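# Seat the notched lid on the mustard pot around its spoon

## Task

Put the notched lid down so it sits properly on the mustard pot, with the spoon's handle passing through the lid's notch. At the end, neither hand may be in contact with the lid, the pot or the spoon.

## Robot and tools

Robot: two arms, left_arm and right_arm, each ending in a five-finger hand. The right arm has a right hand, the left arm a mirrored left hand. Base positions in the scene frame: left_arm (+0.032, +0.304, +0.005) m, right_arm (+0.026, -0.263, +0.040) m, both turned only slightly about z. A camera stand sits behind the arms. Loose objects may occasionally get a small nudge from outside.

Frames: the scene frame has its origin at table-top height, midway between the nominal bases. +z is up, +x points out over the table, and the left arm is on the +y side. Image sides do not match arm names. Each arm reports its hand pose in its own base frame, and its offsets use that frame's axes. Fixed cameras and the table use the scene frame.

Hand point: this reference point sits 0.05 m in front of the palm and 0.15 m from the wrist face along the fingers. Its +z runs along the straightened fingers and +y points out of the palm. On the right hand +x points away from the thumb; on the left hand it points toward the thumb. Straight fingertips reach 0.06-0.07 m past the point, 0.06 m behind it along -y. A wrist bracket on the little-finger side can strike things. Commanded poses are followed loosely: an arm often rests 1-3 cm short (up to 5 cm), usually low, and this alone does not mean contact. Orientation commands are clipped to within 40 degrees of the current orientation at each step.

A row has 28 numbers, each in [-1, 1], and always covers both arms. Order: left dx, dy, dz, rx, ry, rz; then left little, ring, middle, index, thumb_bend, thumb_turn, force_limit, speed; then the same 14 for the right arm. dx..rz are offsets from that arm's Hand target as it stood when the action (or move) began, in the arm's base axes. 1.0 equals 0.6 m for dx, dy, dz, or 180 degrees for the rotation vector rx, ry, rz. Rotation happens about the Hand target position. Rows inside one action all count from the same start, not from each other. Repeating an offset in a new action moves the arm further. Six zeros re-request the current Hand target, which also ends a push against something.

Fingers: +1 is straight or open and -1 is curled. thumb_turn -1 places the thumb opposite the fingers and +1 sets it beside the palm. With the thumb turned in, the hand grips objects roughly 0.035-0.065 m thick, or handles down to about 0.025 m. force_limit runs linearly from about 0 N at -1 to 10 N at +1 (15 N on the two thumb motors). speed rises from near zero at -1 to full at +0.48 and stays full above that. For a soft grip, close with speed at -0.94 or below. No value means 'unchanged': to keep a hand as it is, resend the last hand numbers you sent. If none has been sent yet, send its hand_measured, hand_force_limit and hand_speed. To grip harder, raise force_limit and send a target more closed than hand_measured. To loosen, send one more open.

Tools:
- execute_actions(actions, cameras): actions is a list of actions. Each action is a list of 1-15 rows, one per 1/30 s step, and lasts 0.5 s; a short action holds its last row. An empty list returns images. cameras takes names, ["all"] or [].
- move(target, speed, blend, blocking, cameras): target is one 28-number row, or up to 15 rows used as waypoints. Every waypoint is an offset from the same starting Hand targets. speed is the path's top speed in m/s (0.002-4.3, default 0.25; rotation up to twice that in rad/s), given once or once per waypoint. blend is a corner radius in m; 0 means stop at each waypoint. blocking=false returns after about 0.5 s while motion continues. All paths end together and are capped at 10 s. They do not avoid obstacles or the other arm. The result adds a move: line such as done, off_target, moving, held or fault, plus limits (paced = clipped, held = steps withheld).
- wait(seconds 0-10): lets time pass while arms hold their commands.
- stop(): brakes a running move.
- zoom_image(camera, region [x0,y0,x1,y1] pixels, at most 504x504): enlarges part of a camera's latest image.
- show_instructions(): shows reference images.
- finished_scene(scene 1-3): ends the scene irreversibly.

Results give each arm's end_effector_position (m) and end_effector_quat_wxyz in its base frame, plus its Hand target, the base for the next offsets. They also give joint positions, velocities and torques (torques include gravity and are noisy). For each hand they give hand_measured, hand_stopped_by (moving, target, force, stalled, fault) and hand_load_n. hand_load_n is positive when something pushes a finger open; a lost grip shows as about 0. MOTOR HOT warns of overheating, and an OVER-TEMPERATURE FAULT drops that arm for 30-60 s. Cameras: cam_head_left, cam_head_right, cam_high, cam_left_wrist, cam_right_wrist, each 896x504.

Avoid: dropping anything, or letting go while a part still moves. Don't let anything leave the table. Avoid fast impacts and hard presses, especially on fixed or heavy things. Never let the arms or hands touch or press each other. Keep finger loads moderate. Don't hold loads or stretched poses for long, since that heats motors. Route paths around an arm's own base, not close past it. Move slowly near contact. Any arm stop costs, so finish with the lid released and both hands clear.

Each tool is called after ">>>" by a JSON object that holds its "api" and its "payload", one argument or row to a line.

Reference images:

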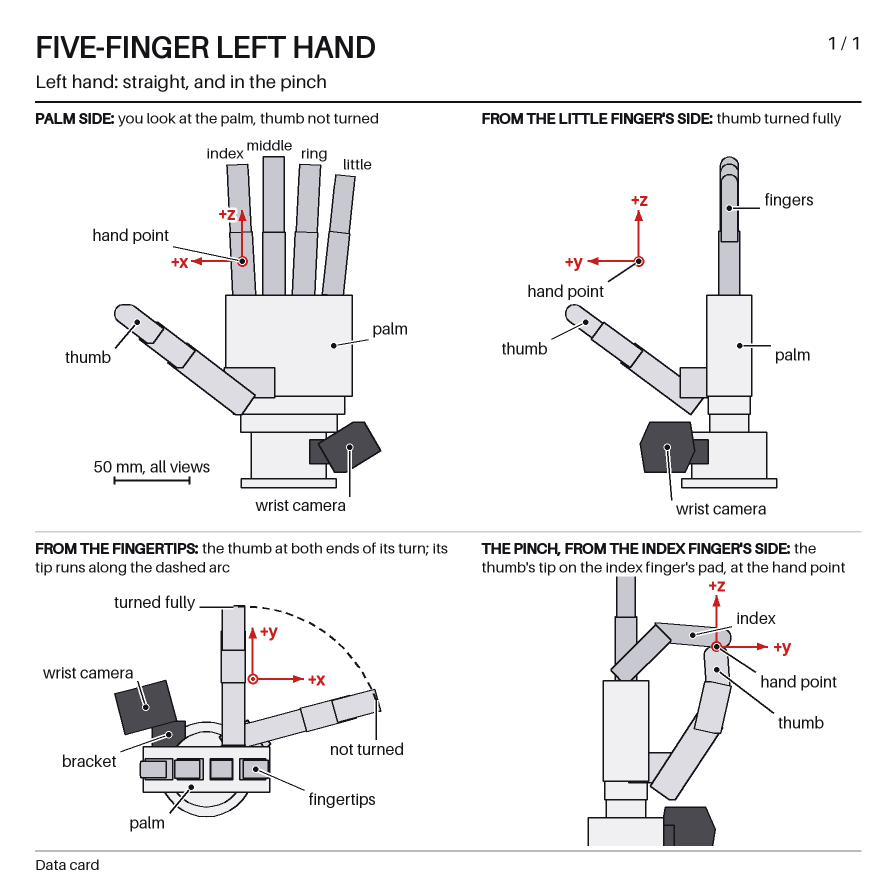

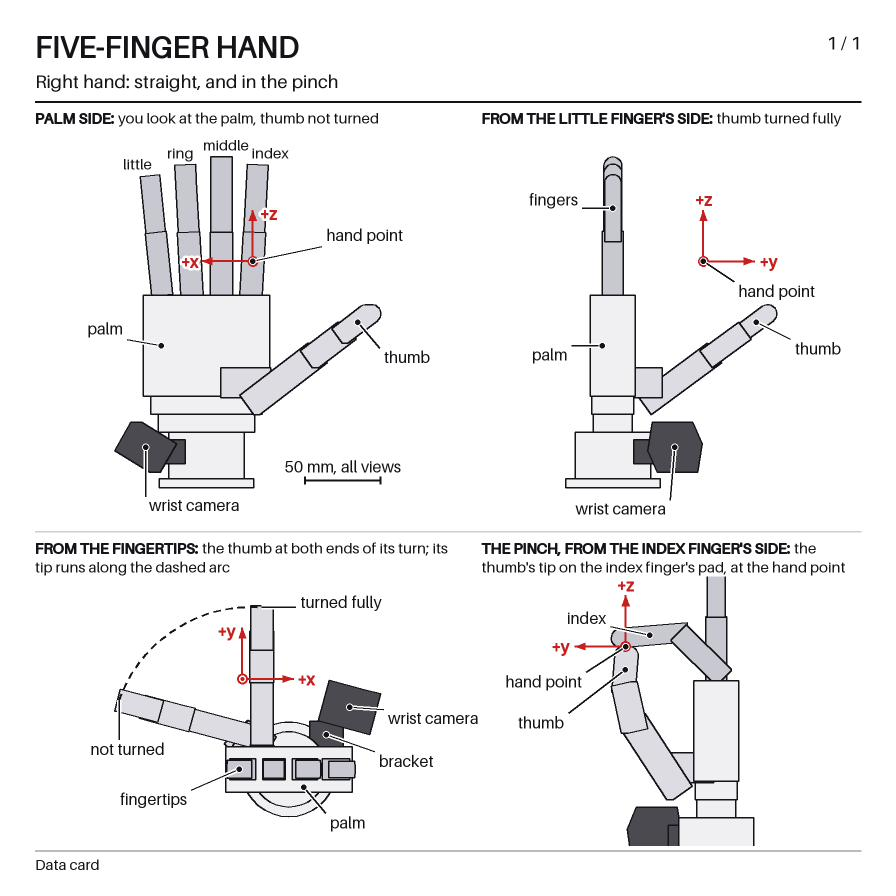

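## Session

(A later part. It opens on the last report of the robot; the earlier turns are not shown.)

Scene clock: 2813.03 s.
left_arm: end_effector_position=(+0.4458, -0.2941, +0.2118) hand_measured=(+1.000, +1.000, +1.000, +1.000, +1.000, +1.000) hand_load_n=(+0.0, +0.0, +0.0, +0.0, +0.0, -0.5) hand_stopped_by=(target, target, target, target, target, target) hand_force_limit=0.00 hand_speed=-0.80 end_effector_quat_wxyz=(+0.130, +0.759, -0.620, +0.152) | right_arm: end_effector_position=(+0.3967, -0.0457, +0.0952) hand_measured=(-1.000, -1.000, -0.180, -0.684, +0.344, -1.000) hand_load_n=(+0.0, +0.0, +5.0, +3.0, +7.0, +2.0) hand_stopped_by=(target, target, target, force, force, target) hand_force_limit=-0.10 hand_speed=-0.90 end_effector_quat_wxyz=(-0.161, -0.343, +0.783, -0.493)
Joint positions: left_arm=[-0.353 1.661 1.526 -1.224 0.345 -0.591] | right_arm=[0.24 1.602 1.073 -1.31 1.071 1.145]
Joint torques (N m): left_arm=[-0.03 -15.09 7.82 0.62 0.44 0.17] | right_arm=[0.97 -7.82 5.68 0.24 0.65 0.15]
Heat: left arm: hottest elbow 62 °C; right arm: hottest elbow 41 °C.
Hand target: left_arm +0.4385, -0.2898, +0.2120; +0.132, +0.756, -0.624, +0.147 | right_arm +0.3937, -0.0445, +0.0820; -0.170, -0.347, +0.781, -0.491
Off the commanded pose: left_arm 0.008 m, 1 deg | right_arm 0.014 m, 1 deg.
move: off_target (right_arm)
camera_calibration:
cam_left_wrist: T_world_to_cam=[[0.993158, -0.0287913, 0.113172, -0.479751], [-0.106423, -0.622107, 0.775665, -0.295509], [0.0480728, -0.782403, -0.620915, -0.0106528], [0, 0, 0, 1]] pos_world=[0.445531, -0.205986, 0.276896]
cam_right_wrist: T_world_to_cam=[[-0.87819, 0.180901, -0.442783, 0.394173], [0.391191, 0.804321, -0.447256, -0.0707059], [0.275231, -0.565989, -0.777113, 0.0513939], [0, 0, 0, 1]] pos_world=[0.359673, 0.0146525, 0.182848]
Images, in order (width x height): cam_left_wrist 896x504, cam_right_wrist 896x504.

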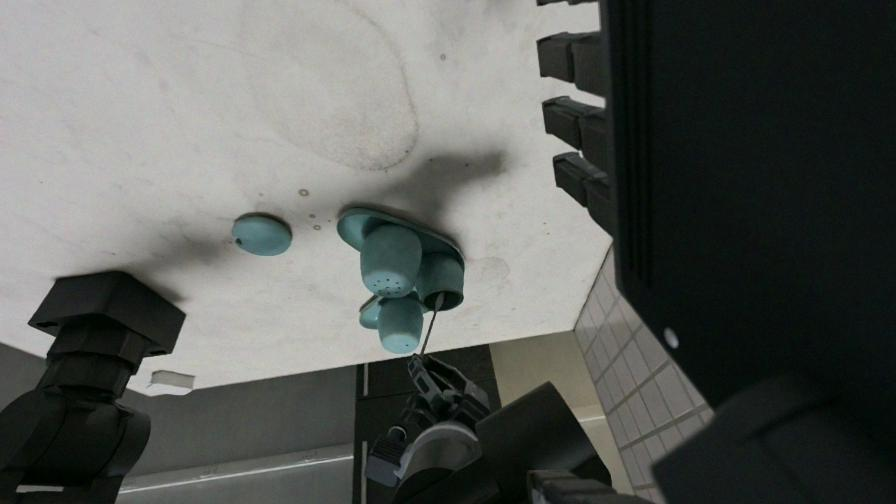

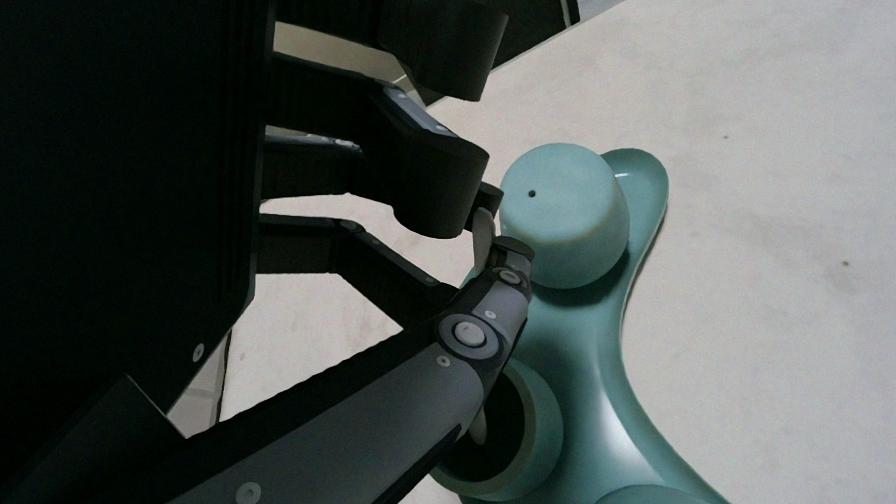

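>>> {"api": "move", "payload": {
  "target": [
    [0,0,0,0,0,0,1,1,1,1,1,1,0,-0.8,0.010,0.006,-0.022,0,0,0,-1,-1,-0.18,-0.7,-0.1,-1,-0.1,-0.9]
  ],
  "speed": 0.04,
  "cameras": ["cam_right_wrist","cam_left_wrist"]
}}

>>> {"api": "zoom_image", "payload": {
  "camera": "cam_right_wrist",
  "region": [380, 304, 620, 504]
}}

>>> {"api": "zoom_image", "payload": {
  "camera": "cam_left_wrist",
  "region": [360, 220, 520, 380]
}}

Scene clock: 2821.20 s.
left_arm: end_effector_position=(+0.4458, -0.2941, +0.2118) hand_measured=(+1.000, +1.000, +1.000, +1.000, +1.000, +1.000) hand_load_n=(+0.0, +0.0, +0.0, +0.0, +0.0, +0.0) hand_stopped_by=(target, target, target, target, target, target) hand_force_limit=0.00 hand_speed=-0.80 end_effector_quat_wxyz=(+0.130, +0.759, -0.620, +0.152) | right_arm: end_effector_position=(+0.4004, -0.0446, +0.0800) hand_measured=(-1.000, -1.000, -0.180, -0.684, +0.344, -1.000) hand_load_n=(-0.5, +0.0, +5.0, +3.0, +6.5, +1.5) hand_stopped_by=(target, target, target, force, force, target) hand_force_limit=-0.10 hand_speed=-0.90 end_effector_quat_wxyz=(-0.166, -0.343, +0.783, -0.492)
Joint positions: left_arm=[-0.353 1.661 1.526 -1.224 0.345 -0.591] | right_arm=[0.24 1.64 1.073 -1.287 1.07 1.153]
Joint torques (N m): left_arm=[-0.03 -15.09 7.8 0.62 0.44 0.17] | right_arm=[0.32 -7.71 5.81 0.12 0.64 0.13]
Heat: left arm: hottest elbow 62 °C; right arm: hottest elbow 41 °C.
Hand target: left_arm +0.4385, -0.2898, +0.2120; +0.132, +0.756, -0.624, +0.147 | right_arm +0.3997, -0.0409, +0.0688; -0.170, -0.347, +0.781, -0.491
Off the commanded pose: left_arm 0.008 m, 1 deg | right_arm 0.012 m, 1 deg.
move: off_target (right_arm)
camera_calibration:
cam_left_wrist: T_world_to_cam=[[0.993158, -0.0287913, 0.113172, -0.479751], [-0.106423, -0.622107, 0.775665, -0.295509], [0.0480728, -0.782403, -0.620915, -0.0106528], [0, 0, 0, 1]] pos_world=[0.445531, -0.205986, 0.276896]
cam_right_wrist: T_world_to_cam=[[-0.880804, 0.183981, -0.436274, 0.391131], [0.391151, 0.80196, -0.45151, -0.0795762], [0.266805, -0.568341, -0.778334, 0.0425743], [0, 0, 0, 1]] pos_world=[0.364277, 0.0160531, 0.167848]
Images, in order (width x height): cam_left_wrist 896x504, cam_right_wrist 896x504.

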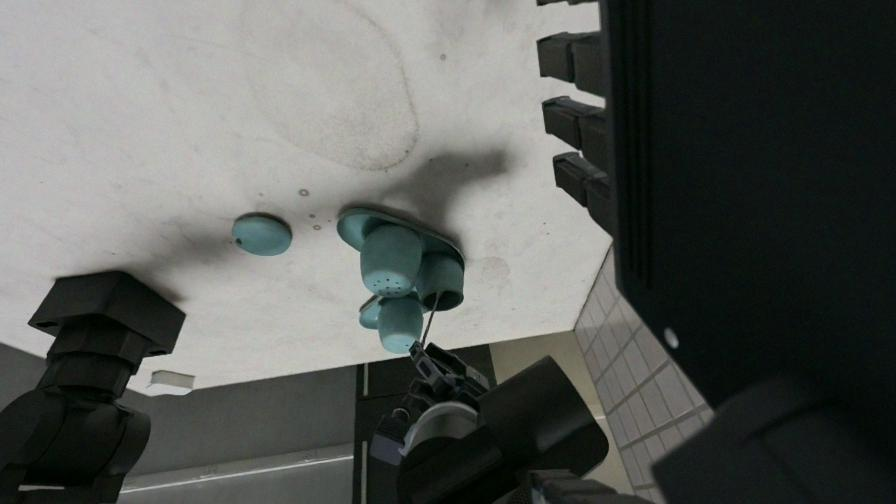

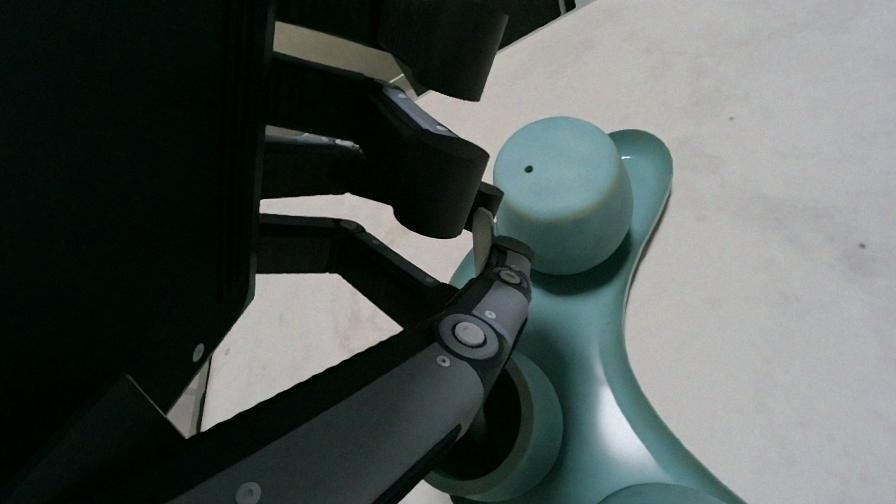

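Scaled by 2.100 from the camera's 896x504 image, which has a finer 1280x720 frame.

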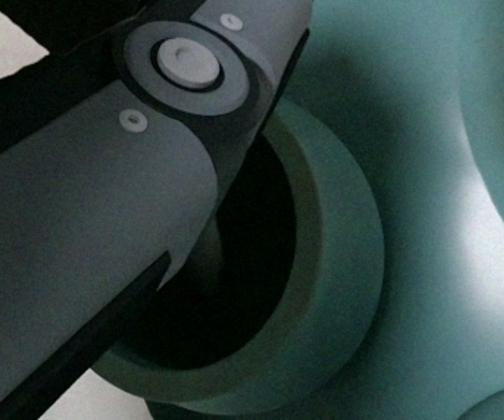

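Scaled by 3.150 from the camera's 896x504 image, which has a finer 1280x720 frame.

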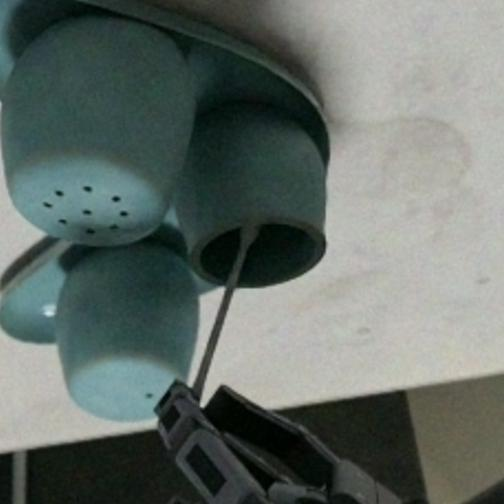

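>>> {"api": "move", "payload": {
  "target": [
    [0,0,0,0,0,0,1,1,1,1,1,1,0,-0.8,0.007,0.004,-0.020,0,0,0,-1,-1,-0.18,-0.7,-0.1,-1,-0.1,-0.9]
  ],
  "speed": 0.04,
  "cameras": ["cam_right_wrist","cam_left_wrist"]
}}

>>> {"api": "zoom_image", "payload": {
  "camera": "cam_left_wrist",
  "region": [360, 220, 520, 380]
}}

Scene clock: 2831.23 s.
left_arm: end_effector_position=(+0.4458, -0.2941, +0.2118) hand_measured=(+1.000, +1.000, +1.000, +1.000, +1.000, +1.000) hand_load_n=(+0.0, +0.0, +0.0, +0.0, +0.0, +0.0) hand_stopped_by=(target, target, target, target, target, target) hand_force_limit=0.00 hand_speed=-0.80 end_effector_quat_wxyz=(+0.130, +0.759, -0.620, +0.152) | right_arm: end_effector_position=(+0.4039, -0.0436, +0.0678) hand_measured=(-1.000, -1.000, -0.180, -0.684, +0.344, -1.000) hand_load_n=(+0.0, +0.0, +4.5, +3.0, +7.0, +2.0) hand_stopped_by=(target, target, target, force, force, target) hand_force_limit=-0.10 hand_speed=-0.90 end_effector_quat_wxyz=(-0.167, -0.342, +0.783, -0.492)
Joint positions: left_arm=[-0.353 1.661 1.526 -1.224 0.345 -0.591] | right_arm=[0.24 1.67 1.073 -1.264 1.069 1.159]
Joint torques (N m): left_arm=[-0.03 -15.03 7.82 0.62 0.44 0.17] | right_arm=[0.62 -7.82 6.05 0.12 0.59 0.2]
Heat: left arm: hottest elbow 61 °C; right arm: hottest elbow 41 °C.
Hand target: left_arm +0.4385, -0.2898, +0.2120; +0.132, +0.756, -0.624, +0.147 | right_arm +0.4039, -0.0385, +0.0568; -0.170, -0.347, +0.781, -0.491
Off the commanded pose: left_arm 0.008 m, 1 deg | right_arm 0.012 m, 1 deg.
move: off_target (right_arm)
camera_calibration:
cam_left_wrist: T_world_to_cam=[[0.993158, -0.0287913, 0.113172, -0.479751], [-0.106423, -0.622107, 0.775665, -0.295509], [0.0480728, -0.782403, -0.620915, -0.0106528], [0, 0, 0, 1]] pos_world=[0.445531, -0.205986, 0.276896]
cam_right_wrist: T_world_to_cam=[[-0.88091, 0.186408, -0.435028, 0.388846], [0.392875, 0.800547, -0.452519, -0.087947], [0.263907, -0.56954, -0.778445, 0.0337676], [0, 0, 0, 1]] pos_world=[0.368179, 0.0171535, 0.155648]
Images, in order (width x height): cam_left_wrist 896x504, cam_right_wrist 896x504.

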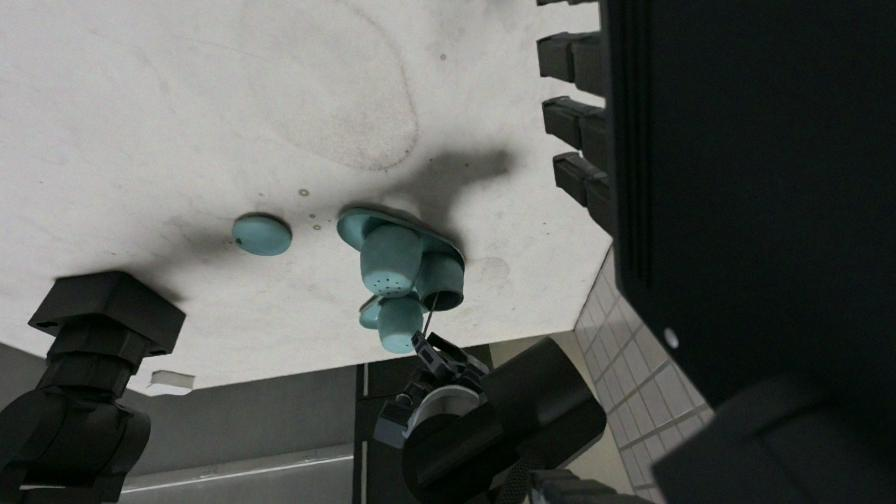

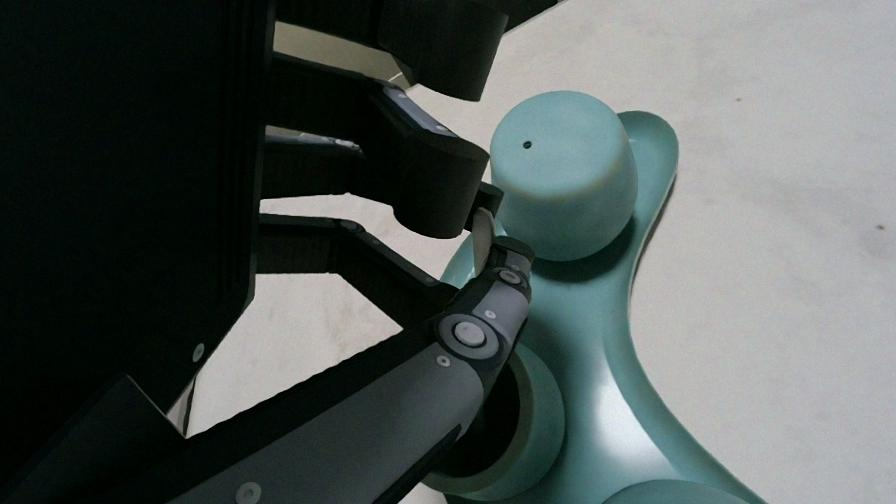

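Scaled by 3.150 from the camera's 896x504 image, which has a finer 1280x720 frame.

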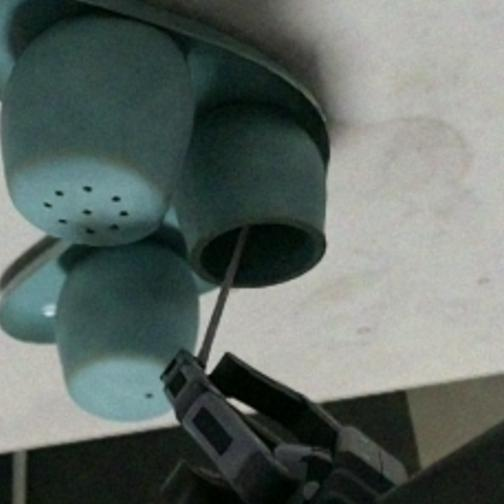

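>>> {"api": "move", "payload": {
  "target": [
    [0,0,0,0,0,0,1,1,1,1,1,1,0,-0.8,0.002,0.001,-0.008,0,0,0,-1,-1,-0.18,-0.7,-0.1,-1,-0.1,-0.9]
  ],
  "speed": 0.04,
  "cameras": ["cam_left_wrist"]
}}

>>> {"api": "zoom_image", "payload": {
  "camera": "cam_left_wrist",
  "region": [360, 220, 520, 380]
}}

Scene clock: 2838.93 s.
left_arm: end_effector_position=(+0.4458, -0.2941, +0.2118) hand_measured=(+1.000, +1.000, +1.000, +1.000, +1.000, +1.000) hand_load_n=(+0.0, +0.0, +0.0, +0.0, +0.0, +0.0) hand_stopped_by=(target, target, target, target, target, target) hand_force_limit=0.00 hand_speed=-0.80 end_effector_quat_wxyz=(+0.130, +0.759, -0.620, +0.152) | right_arm: end_effector_position=(+0.4057, -0.0432, +0.0635) hand_measured=(-1.000, -1.000, -0.180, -0.684, +0.344, -1.000) hand_load_n=(+0.0, +0.0, +5.0, +3.0, +7.0, +1.5) hand_stopped_by=(target, target, target, force, force, target) hand_force_limit=-0.10 hand_speed=-0.90 end_effector_quat_wxyz=(-0.166, -0.341, +0.784, -0.492)
Joint positions: left_arm=[-0.353 1.661 1.526 -1.224 0.345 -0.591] | right_arm=[0.24 1.68 1.073 -1.254 1.069 1.161]
Joint torques (N m): left_arm=[-0.03 -15.09 7.82 0.61 0.44 0.17] | right_arm=[1.49 -8 5.82 0.17 0.63 0.14]
Heat: left arm: hottest elbow 61 °C; right arm: hottest elbow 40 °C.
Hand target: left_arm +0.4385, -0.2898, +0.2120; +0.132, +0.756, -0.624, +0.147 | right_arm +0.4052, -0.0379, +0.0520; -0.170, -0.347, +0.781, -0.491
Off the commanded pose: left_arm 0.008 m, 1 deg | right_arm 0.013 m, 1 deg.
move: off_target (right_arm)
camera_calibration:
cam_left_wrist: T_world_to_cam=[[0.993158, -0.0287913, 0.113172, -0.479751], [-0.106423, -0.622107, 0.775665, -0.295509], [0.0480728, -0.782403, -0.620915, -0.0106528], [0, 0, 0, 1]] pos_world=[0.445531, -0.205986, 0.276896]
Images, in order (width x height): cam_left_wrist 896x504.

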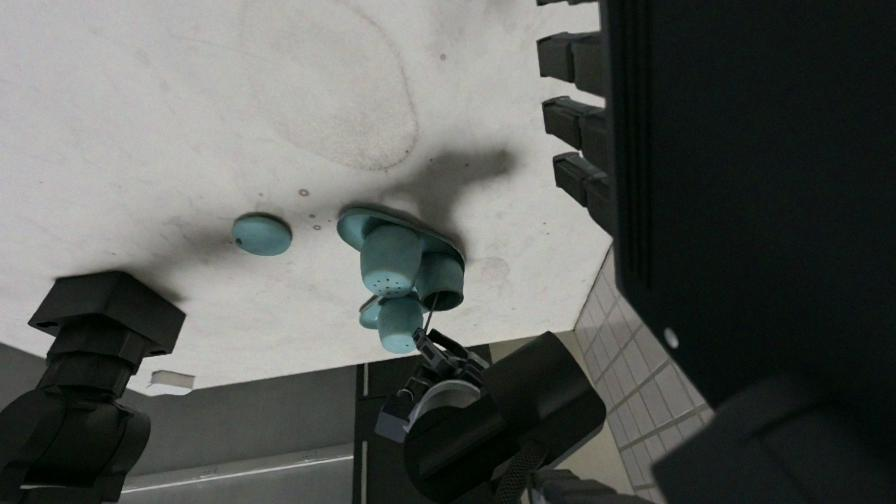

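Scaled by 3.150 from the camera's 896x504 image, which has a finer 1280x720 frame.

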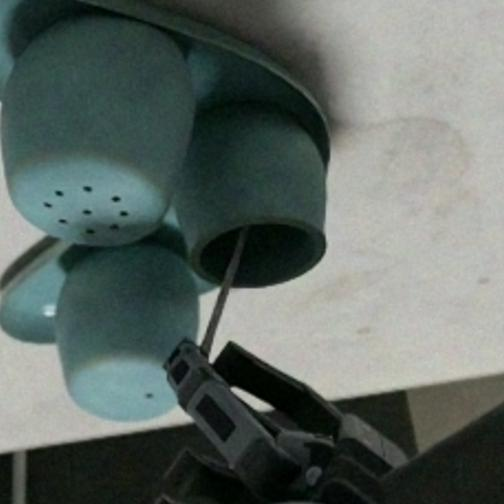

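>>> {"api": "move", "payload": {
  "target": [
    [0,0,0,0,0,0,1,1,1,1,1,1,0,-0.8,0,0,0,0,0,0,-1,-1,-0.18,-0.7,0.75,-1,-0.1,-0.6]
  ],
  "speed": 0.04,
  "cameras": ["cam_left_wrist","cam_right_wrist"]
}}

>>> {"api": "zoom_image", "payload": {
  "camera": "cam_left_wrist",
  "region": [360, 220, 520, 380]
}}

Scene clock: 2845.67 s.
left_arm: end_effector_position=(+0.4458, -0.2941, +0.2118) hand_measured=(+1.000, +1.000, +1.000, +1.000, +1.000, +1.000) hand_load_n=(+0.0, +0.0, +0.0, +0.0, -0.5, +0.0) hand_stopped_by=(target, target, target, target, target, target) hand_force_limit=0.00 hand_speed=-0.80 end_effector_quat_wxyz=(+0.130, +0.759, -0.620, +0.152) | right_arm: end_effector_position=(+0.4057, -0.0432, +0.0635) hand_measured=(-1.000, -1.000, -0.180, -0.686, +0.750, -1.000) hand_load_n=(+0.0, +0.0, +0.0, +0.0, +0.0, +0.0) hand_stopped_by=(target, target, target, force, target, target) hand_force_limit=-0.10 hand_speed=-0.60 end_effector_quat_wxyz=(-0.166, -0.341, +0.784, -0.492)
Joint positions: left_arm=[-0.353 1.661 1.526 -1.224 0.345 -0.591] | right_arm=[0.24 1.68 1.073 -1.254 1.069 1.161]
Joint torques (N m): left_arm=[-0.03 -15.03 7.8 0.62 0.44 0.17] | right_arm=[0.73 -8.18 5.9 0.01 0.57 0.16]
Heat: left arm: hottest elbow 61 °C; right arm: hottest elbow 40 °C.
Hand target: left_arm +0.4385, -0.2898, +0.2120; +0.132, +0.756, -0.624, +0.147 | right_arm +0.4052, -0.0379, +0.0520; -0.170, -0.347, +0.781, -0.491
Off the commanded pose: left_arm 0.008 m, 1 deg | right_arm 0.013 m, 1 deg.
move: off_target (right_arm)
camera_calibration:
cam_left_wrist: T_world_to_cam=[[0.993158, -0.0287913, 0.113172, -0.479751], [-0.106423, -0.622107, 0.775665, -0.295509], [0.0480728, -0.782403, -0.620915, -0.0106528], [0, 0, 0, 1]] pos_world=[0.445531, -0.205986, 0.276896]
cam_right_wrist: T_world_to_cam=[[-0.879693, 0.187331, -0.437089, 0.388157], [0.394666, 0.800362, -0.451286, -0.0916877], [0.265289, -0.569498, -0.778006, 0.0296474], [0, 0, 0, 1]] pos_world=[0.36978, 0.0175536, 0.151348]
Images, in order (width x height): cam_left_wrist 896x504, cam_right_wrist 896x504.

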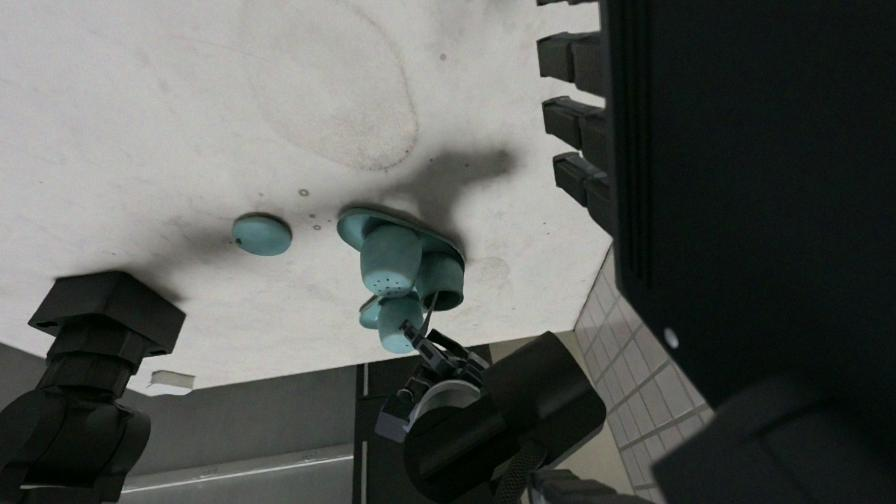

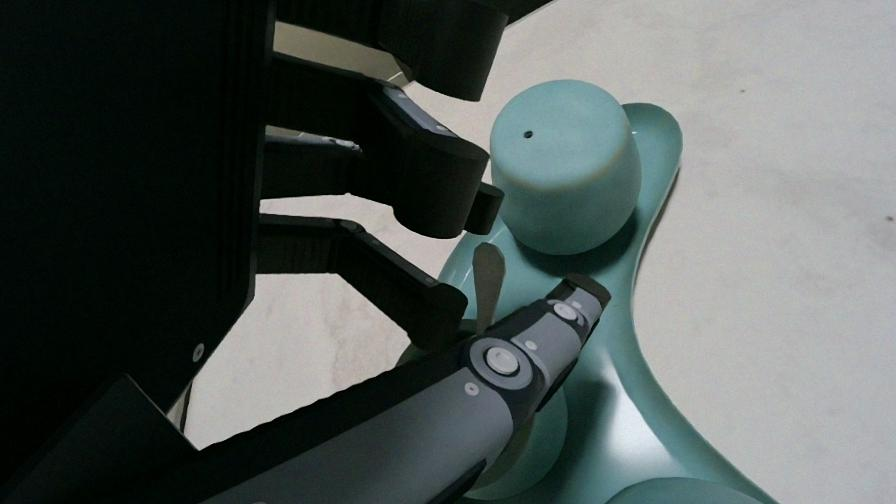

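Scaled by 3.150 from the camera's 896x504 image, which has a finer 1280x720 frame.

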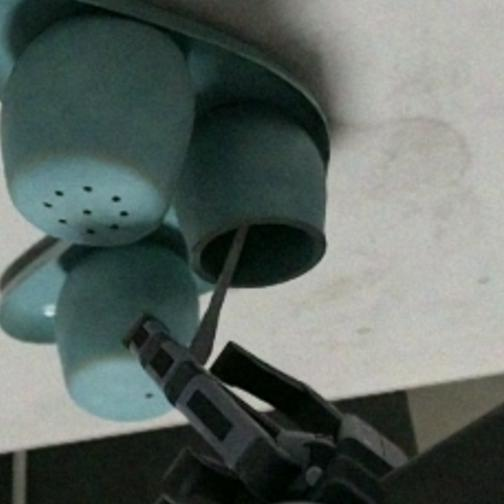

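>>> {"api": "move", "payload": {
  "target": [
    [0,0,0,0,0,0,1,1,1,1,1,1,0,-0.8,0,0,0,0,0,0,-1,-1,-0.18,-0.3,0.75,-1,-0.1,-0.6]
  ],
  "speed": 0.04,
  "cameras": ["cam_left_wrist","cam_right_wrist"]
}}

>>> {"api": "zoom_image", "payload": {
  "camera": "cam_left_wrist",
  "region": [360, 220, 520, 380]
}}

Scene clock: 2860.53 s.
left_arm: end_effector_position=(+0.4458, -0.2941, +0.2118) hand_measured=(+1.000, +1.000, +1.000, +1.000, +1.000, +1.000) hand_load_n=(+0.0, +0.0, +0.0, +0.0, +0.0, +0.0) hand_stopped_by=(target, target, target, target, target, target) hand_force_limit=0.00 hand_speed=-0.80 end_effector_quat_wxyz=(+0.130, +0.759, -0.620, +0.152) | right_arm: end_effector_position=(+0.4057, -0.0432, +0.0635) hand_measured=(-1.000, -1.000, -0.180, -0.300, +0.750, -1.000) hand_load_n=(+0.0, +0.5, +0.0, +0.0, +0.0, +0.0) hand_stopped_by=(target, target, target, target, target, target) hand_force_limit=-0.10 hand_speed=-0.60 end_effector_quat_wxyz=(-0.166, -0.341, +0.784, -0.492)
Joint positions: left_arm=[-0.353 1.661 1.526 -1.224 0.345 -0.591] | right_arm=[0.24 1.68 1.073 -1.254 1.069 1.161]
Joint torques (N m): left_arm=[-0.03 -15.03 7.82 0.62 0.44 0.17] | right_arm=[1.2 -7.59 5.87 -0.14 0.64 0.13]
Heat: left arm: hottest elbow 60 °C; right arm: hottest elbow 40 °C.
Hand target: left_arm +0.4385, -0.2898, +0.2120; +0.132, +0.756, -0.624, +0.147 | right_arm +0.4052, -0.0379, +0.0520; -0.170, -0.347, +0.781, -0.491
Off the commanded pose: left_arm 0.008 m, 1 deg | right_arm 0.013 m, 1 deg.
move: off_target (right_arm)
camera_calibration:
cam_left_wrist: T_world_to_cam=[[0.993158, -0.0287913, 0.113172, -0.479751], [-0.106423, -0.622107, 0.775665, -0.295509], [0.0480728, -0.782403, -0.620915, -0.0106528], [0, 0, 0, 1]] pos_world=[0.445531, -0.205986, 0.276896]
cam_right_wrist: T_world_to_cam=[[-0.879693, 0.187331, -0.437089, 0.388157], [0.394666, 0.800362, -0.451286, -0.0916877], [0.265289, -0.569498, -0.778006, 0.0296474], [0, 0, 0, 1]] pos_world=[0.36978, 0.0175536, 0.151348]
Images, in order (width x height): cam_left_wrist 896x504, cam_right_wrist 896x504.

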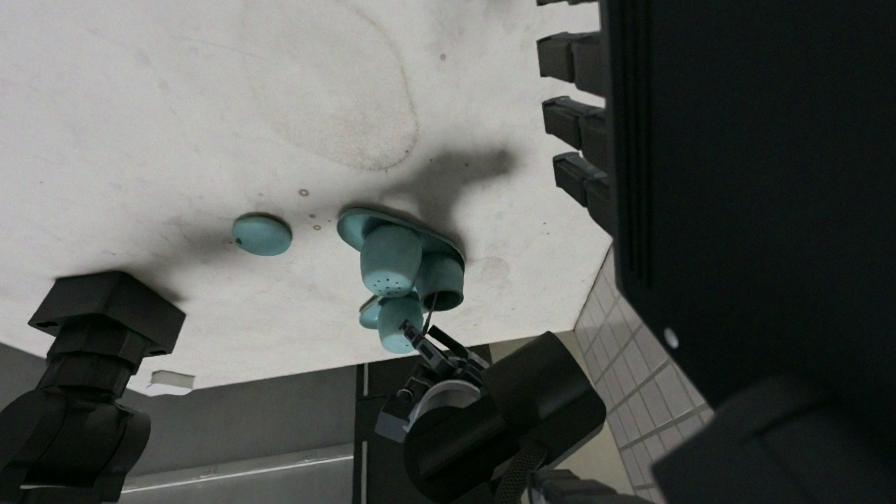

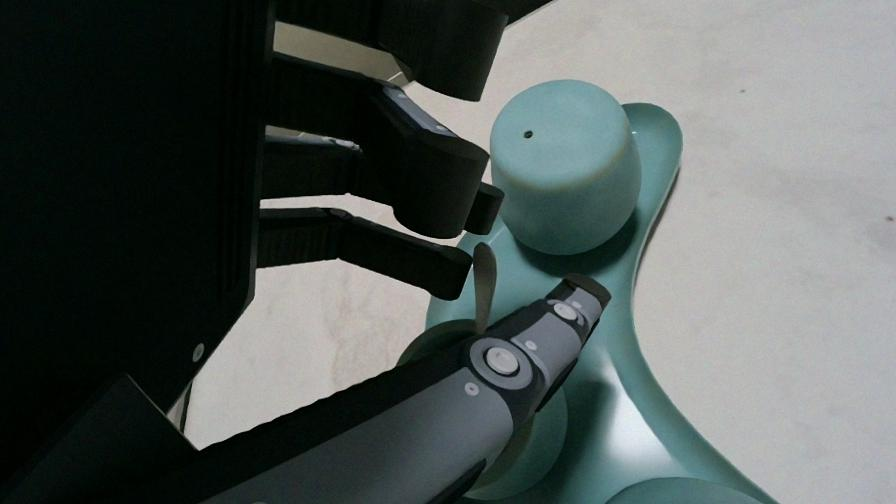

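Scaled by 3.150 from the camera's 896x504 image, which has a finer 1280x720 frame.

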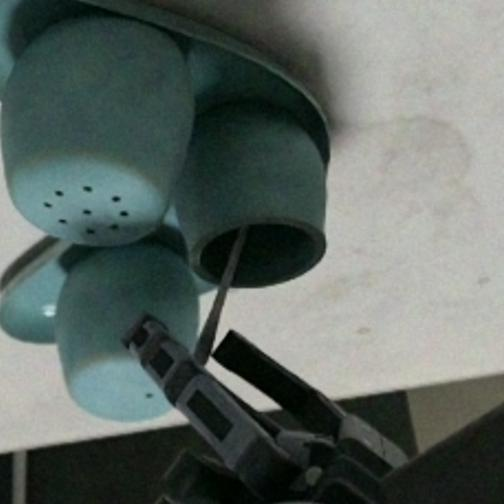

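>>> {"api": "move", "payload": {
  "target": [
    [0,0,0,0,0,0,1,1,1,1,1,1,0,-0.8,0.0,0.005,0.06,0,0,0,-1,-1,-0.18,-0.3,0.75,-1,-0.1,-0.6],
    [0,0,0,0,0,0,1,1,1,1,1,1,0,-0.8,0.0,0.02,0.18,0,0,0,-1,-1,-0.18,-0.3,0.75,-1,-0.1,-0.6]
  ],
  "speed": [0.05, 0.15],
  "cameras": ["cam_left_wrist","cam_right_wrist"]
}}

>>> {"api": "zoom_image", "payload": {
  "camera": "cam_left_wrist",
  "region": [360, 220, 520, 380]
}}

Scene clock: 2870.83 s.
left_arm: end_effector_position=(+0.4458, -0.2941, +0.2118) hand_measured=(+1.000, +1.000, +1.000, +1.000, +1.000, +1.000) hand_load_n=(+0.0, +0.0, +0.0, +0.0, +0.0, +0.0) hand_stopped_by=(target, target, target, target, target, target) hand_force_limit=0.00 hand_speed=-0.80 end_effector_quat_wxyz=(+0.130, +0.759, -0.620, +0.152) | right_arm: end_effector_position=(+0.3923, -0.0358, +0.1489) hand_measured=(-1.000, -1.000, -0.180, -0.300, +0.750, -1.000) hand_load_n=(+0.0, +0.0, +0.0, +0.0, +0.0, +0.5) hand_stopped_by=(target, target, target, target, target, target) hand_force_limit=-0.10 hand_speed=-0.60 end_effector_quat_wxyz=(-0.187, -0.351, +0.777, -0.488)
Joint positions: left_arm=[-0.353 1.661 1.526 -1.224 0.345 -0.591] | right_arm=[0.264 1.581 1.19 -1.561 1.06 1.212]
Joint torques (N m): left_arm=[-0.03 -15.03 7.82 0.62 0.44 0.17] | right_arm=[1.32 -8.35 10.13 -0.84 0.6 0.15]
Heat: left arm: hottest elbow 60 °C; right arm: hottest elbow 40 °C.
Hand target: left_arm +0.4385, -0.2898, +0.2120; +0.132, +0.756, -0.624, +0.147 | right_arm +0.4052, -0.0261, +0.1600; -0.170, -0.347, +0.781, -0.491
Off the commanded pose: left_arm 0.008 m, 1 deg | right_arm 0.020 m, 2 deg.
move: off_target (right_arm)
camera_calibration:
cam_left_wrist: T_world_to_cam=[[0.993158, -0.0287913, 0.113172, -0.479751], [-0.106423, -0.622107, 0.775665, -0.295509], [0.0480728, -0.782403, -0.620915, -0.0106528], [0, 0, 0, 1]] pos_world=[0.445531, -0.205986, 0.276896]
cam_right_wrist: T_world_to_cam=[[-0.898799, 0.184059, -0.397848, 0.413861], [0.374359, 0.794483, -0.478176, -0.0419725], [0.228071, -0.578722, -0.782984, 0.118853], [0, 0, 0, 1]] pos_world=[0.360584, 0.0259543, 0.237643]
Images, in order (width x height): cam_left_wrist 896x504, cam_right_wrist 896x504.

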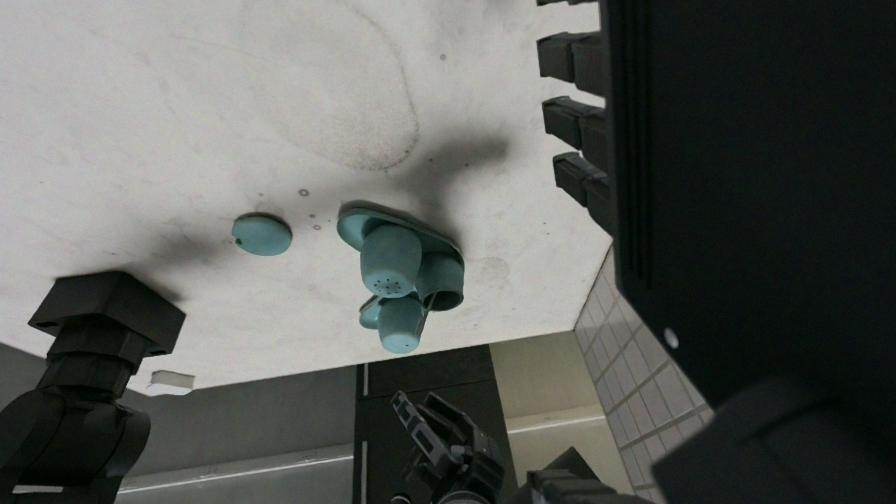

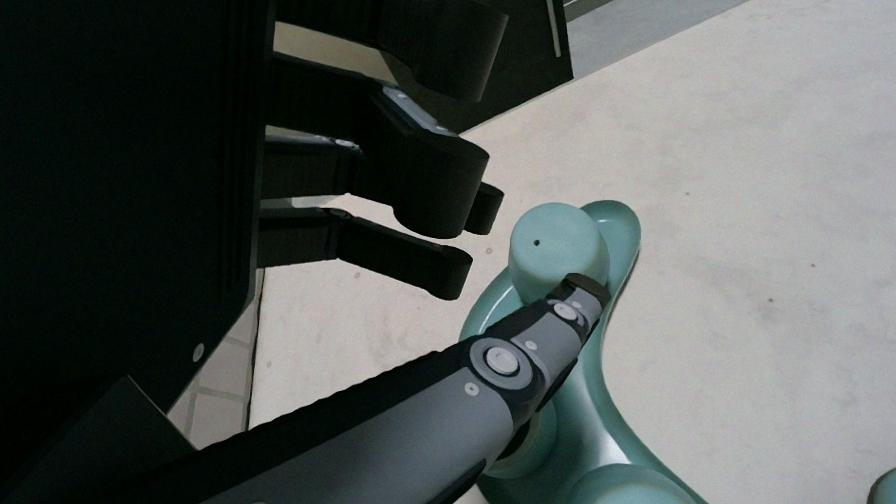

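Scaled by 3.150 from the camera's 896x504 image, which has a finer 1280x720 frame.

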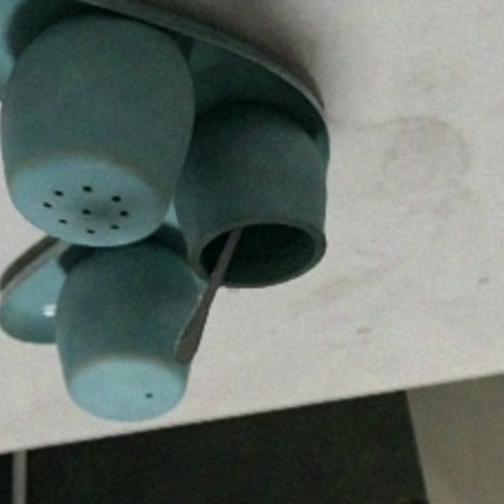

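>>> {"api": "move", "payload": {
  "target": [
    [0,0,0,0,0,0,1,1,1,1,1,1,0,-0.8,-0.12,0.08,0.0,0.09,-0.065,0.16,-1,-1,0.15,0.15,1,-1,-0.1,0],
    [0,0,0,0,0,0,1,1,1,1,1,1,0,-0.8,-0.265,0.203,-0.13,0.1853,-0.1303,0.3209,-1,-1,0.15,0.15,1,-1,-0.1,0]
  ],
  "speed": 0.3,
  "blend": 0.03,
  "cameras": ["cam_left_wrist","cam_right_wrist"]
}}

>>> {"api": "zoom_image", "payload": {
  "camera": "cam_left_wrist",
  "region": [360, 220, 520, 380]
}}

Scene clock: 2910.77 s.
left_arm: end_effector_position=(+0.4458, -0.2941, +0.2118) hand_measured=(+1.000, +1.000, +1.000, +1.000, +1.000, +1.000) hand_load_n=(+0.0, +0.0, +0.0, +0.0, +0.0, +0.0) hand_stopped_by=(target, target, target, target, target, target) hand_force_limit=0.00 hand_speed=-0.80 end_effector_quat_wxyz=(+0.130, +0.759, -0.620, +0.152) | right_arm: end_effector_position=(+0.2478, +0.0923, +0.0848) hand_measured=(-1.000, -1.000, +0.150, +0.150, +1.000, -1.000) hand_load_n=(+0.0, +0.5, +0.0, +0.0, +0.0, +0.0) hand_stopped_by=(target, target, target, target, target, target) hand_force_limit=-0.10 hand_speed=0.00 end_effector_quat_wxyz=(-0.331, +0.600, -0.647, +0.334)
Joint positions: left_arm=[-0.353 1.661 1.526 -1.224 0.345 -0.591] | right_arm=[0.507 0.393 0.261 -0.534 0.449 0.362]
Joint torques (N m): left_arm=[-0.03 -15.03 7.8 0.62 0.44 0.17] | right_arm=[1.38 1.38 8.05 2.06 0.22 0.03]
Heat: left arm: hottest elbow 59 °C; right arm: hottest elbow 43 °C.
Hand target: left_arm +0.4385, -0.2897, +0.2120; +0.132, +0.756, -0.624, +0.147 | right_arm +0.2461, +0.0958, +0.0820; -0.338, +0.605, -0.639, +0.334
Off the commanded pose: left_arm 0.008 m, 1 deg | right_arm 0.005 m, 1 deg.
move: done
camera_calibration:
cam_left_wrist: T_world_to_cam=[[0.993135, -0.0291391, 0.11329, -0.479943], [-0.106732, -0.62208, 0.775645, -0.29535], [0.0478738, -0.782411, -0.620919, -0.0105699], [0, 0, 0, 1]] pos_world=[0.445631, -0.205987, 0.276897]
cam_right_wrist: T_world_to_cam=[[-0.572665, -0.239356, -0.784068, 0.225937], [-0.47522, 0.87626, 0.07959, 0.0353738], [0.667997, 0.418184, -0.61555, -0.0393726], [0, 0, 0, 1]] pos_world=[0.172497, 0.0395477, 0.150099]
Images, in order (width x height): cam_left_wrist 896x504, cam_right_wrist 896x504.

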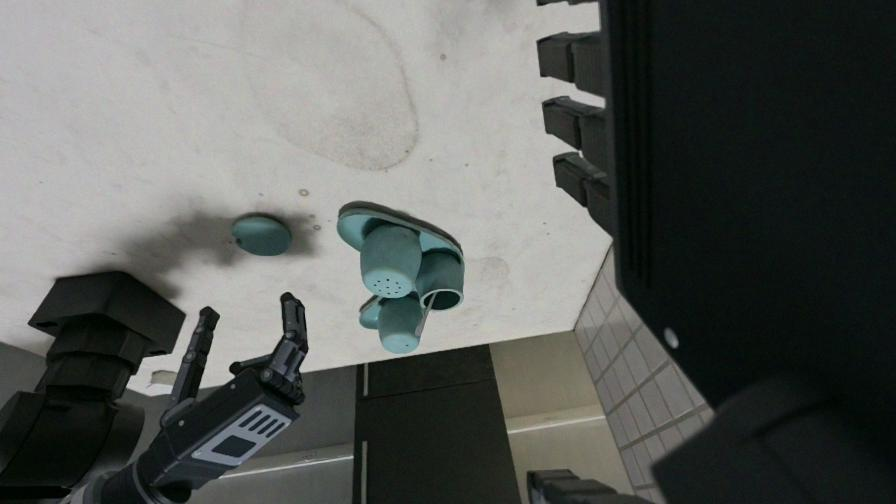

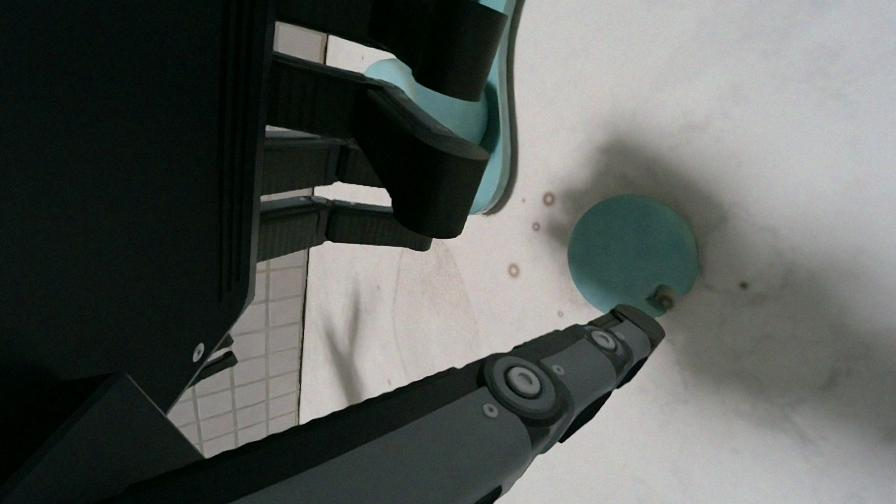

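Scaled by 3.150 from the camera's 896x504 image, which has a finer 1280x720 frame.

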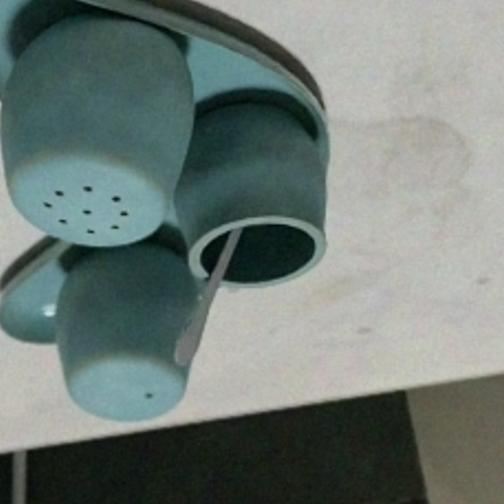

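>>> {"api": "move", "payload": {
  "target": [0,0,0,0,0,0,1,1,1,1,1,1,0,-0.8,-0.002,0.002,-0.03,0,0,-0.022,-1,-1,0.15,0.15,1,-1,-0.1,0],
  "speed": 0.1,
  "cameras": ["cam_right_wrist","cam_left_wrist"]
}}

Scene clock: 2931.40 s.
left_arm: end_effector_position=(+0.4458, -0.2941, +0.2118) hand_measured=(+1.000, +1.000, +1.000, +1.000, +1.000, +1.000) hand_load_n=(+0.0, +0.0, +0.0, +0.0, +0.0, +0.0) hand_stopped_by=(target, target, target, target, target, target) hand_force_limit=0.00 hand_speed=-0.80 end_effector_quat_wxyz=(+0.130, +0.759, -0.620, +0.152) | right_arm: end_effector_position=(+0.2467, +0.0936, +0.0711) hand_measured=(-1.000, -1.000, +0.150, +0.150, +1.000, -1.000) hand_load_n=(+0.0, +0.0, +0.0, +0.0, +0.0, +0.0) hand_stopped_by=(target, target, target, target, target, target) hand_force_limit=-0.10 hand_speed=0.00 end_effector_quat_wxyz=(+0.326, -0.579, +0.661, -0.349)
Joint positions: left_arm=[-0.353 1.661 1.526 -1.224 0.345 -0.591] | right_arm=[0.583 0.419 0.227 -0.504 0.559 0.449]
Joint torques (N m): left_arm=[-0.09 -15.09 7.82 0.61 0.45 0.17] | right_arm=[1.67 2.9 7.91 2.14 0.39 0.09]
Heat: left arm: hottest elbow 58 °C; right arm: hottest elbow 42 °C.
Hand target: left_arm +0.4385, -0.2897, +0.2120; +0.132, +0.756, -0.624, +0.147 | right_arm +0.2449, +0.0970, +0.0640; +0.326, -0.582, +0.660, -0.346
Off the commanded pose: left_arm 0.008 m, 1 deg | right_arm 0.008 m, 1 deg.
move: done
camera_calibration:
cam_left_wrist: T_world_to_cam=[[0.993135, -0.0291391, 0.11329, -0.479943], [-0.106732, -0.62208, 0.775645, -0.29535], [0.0478738, -0.782411, -0.620919, -0.0105699], [0, 0, 0, 1]] pos_world=[0.445631, -0.205987, 0.276897]
cam_right_wrist: T_world_to_cam=[[-0.572749, -0.208461, -0.792782, 0.212597], [-0.426089, 0.901917, 0.0706718, 0.0207891], [0.700291, 0.378273, -0.605395, -0.0526736], [0, 0, 0, 1]] pos_world=[0.167509, 0.0454932, 0.135185]
Images, in order (width x height): cam_left_wrist 896x504, cam_right_wrist 896x504.

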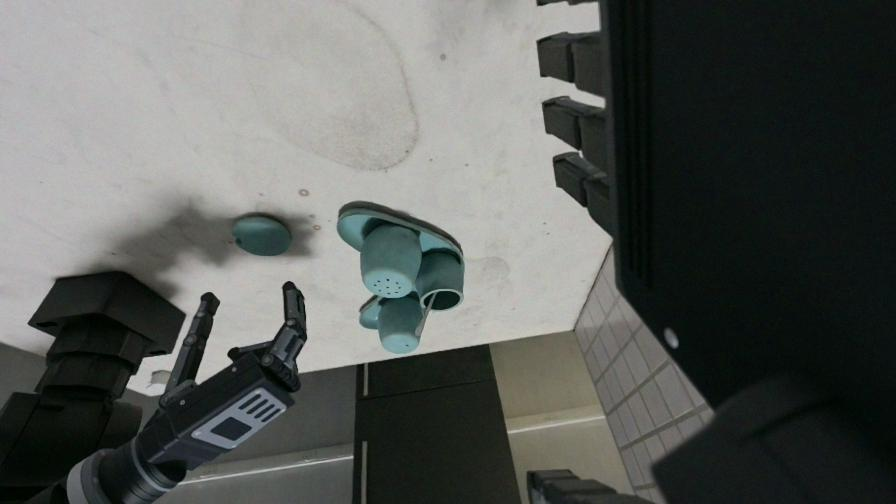

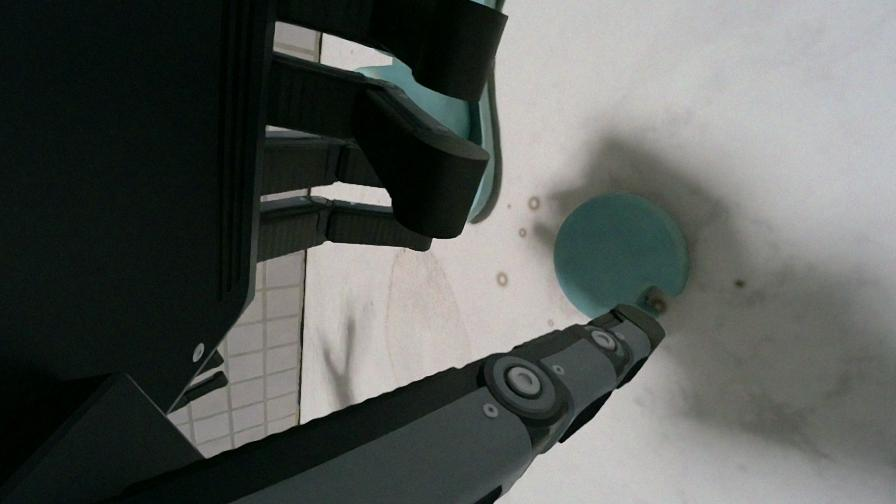

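>>> {"api": "move", "payload": {
  "target": [0,0,0,0,0,0,1,1,1,1,1,1,0,-0.8,0.002,0.006,-0.085,0,0,0,-1,-1,0.15,0.15,1,-1,-0.1,0],
  "speed": 0.1,
  "cameras": ["cam_right_wrist"]
}}

Scene clock: 2949.27 s.
left_arm: end_effector_position=(+0.4458, -0.2941, +0.2118) hand_measured=(+1.000, +1.000, +1.000, +1.000, +1.000, +1.000) hand_load_n=(+0.0, +0.0, +0.0, +0.0, +0.0, +0.0) hand_stopped_by=(target, target, target, target, target, target) hand_force_limit=0.00 hand_speed=-0.80 end_effector_quat_wxyz=(+0.130, +0.759, -0.620, +0.152) | right_arm: end_effector_position=(+0.2489, +0.0995, +0.0197) hand_measured=(-1.000, -1.000, +0.150, +0.150, +1.000, -1.000) hand_load_n=(+0.0, +0.0, +0.0, +0.0, +0.0, +0.0) hand_stopped_by=(target, target, target, target, target, target) hand_force_limit=-0.10 hand_speed=0.00 end_effector_quat_wxyz=(+0.327, -0.579, +0.661, -0.349)
Joint positions: left_arm=[-0.353 1.661 1.526 -1.224 0.345 -0.591] | right_arm=[0.607 0.583 0.113 -0.234 0.576 0.467]
Joint torques (N m): left_arm=[-0.03 -15.03 7.8 0.62 0.44 0.17] | right_arm=[1.08 2.02 7.34 2.35 0.28 0.12]
Heat: left arm: hottest elbow 58 °C; right arm: hottest elbow 41 °C.
Hand target: left_arm +0.4385, -0.2897, +0.2120; +0.132, +0.756, -0.624, +0.147 | right_arm +0.2462, +0.1006, +0.0131; +0.326, -0.582, +0.660, -0.346
Off the commanded pose: left_arm 0.008 m, 1 deg | right_arm 0.007 m, 1 deg.
move: done
camera_calibration:
cam_right_wrist: T_world_to_cam=[[-0.571676, -0.208473, -0.793552, 0.174078], [-0.427671, 0.901113, 0.0713642, 0.0205681], [0.700203, 0.380177, -0.604303, -0.0876833], [0, 0, 0, 1]] pos_world=[0.169709, 0.0510916, 0.0836851]
Images, in order (width x height): cam_right_wrist 896x504.

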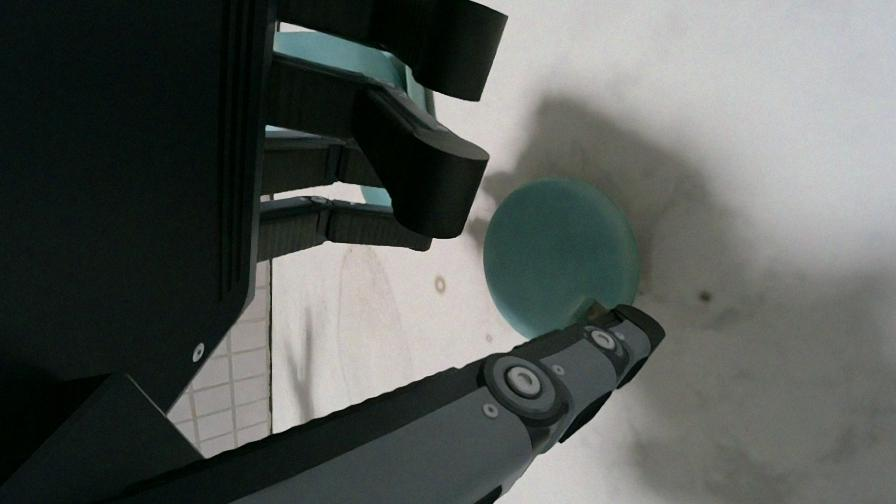

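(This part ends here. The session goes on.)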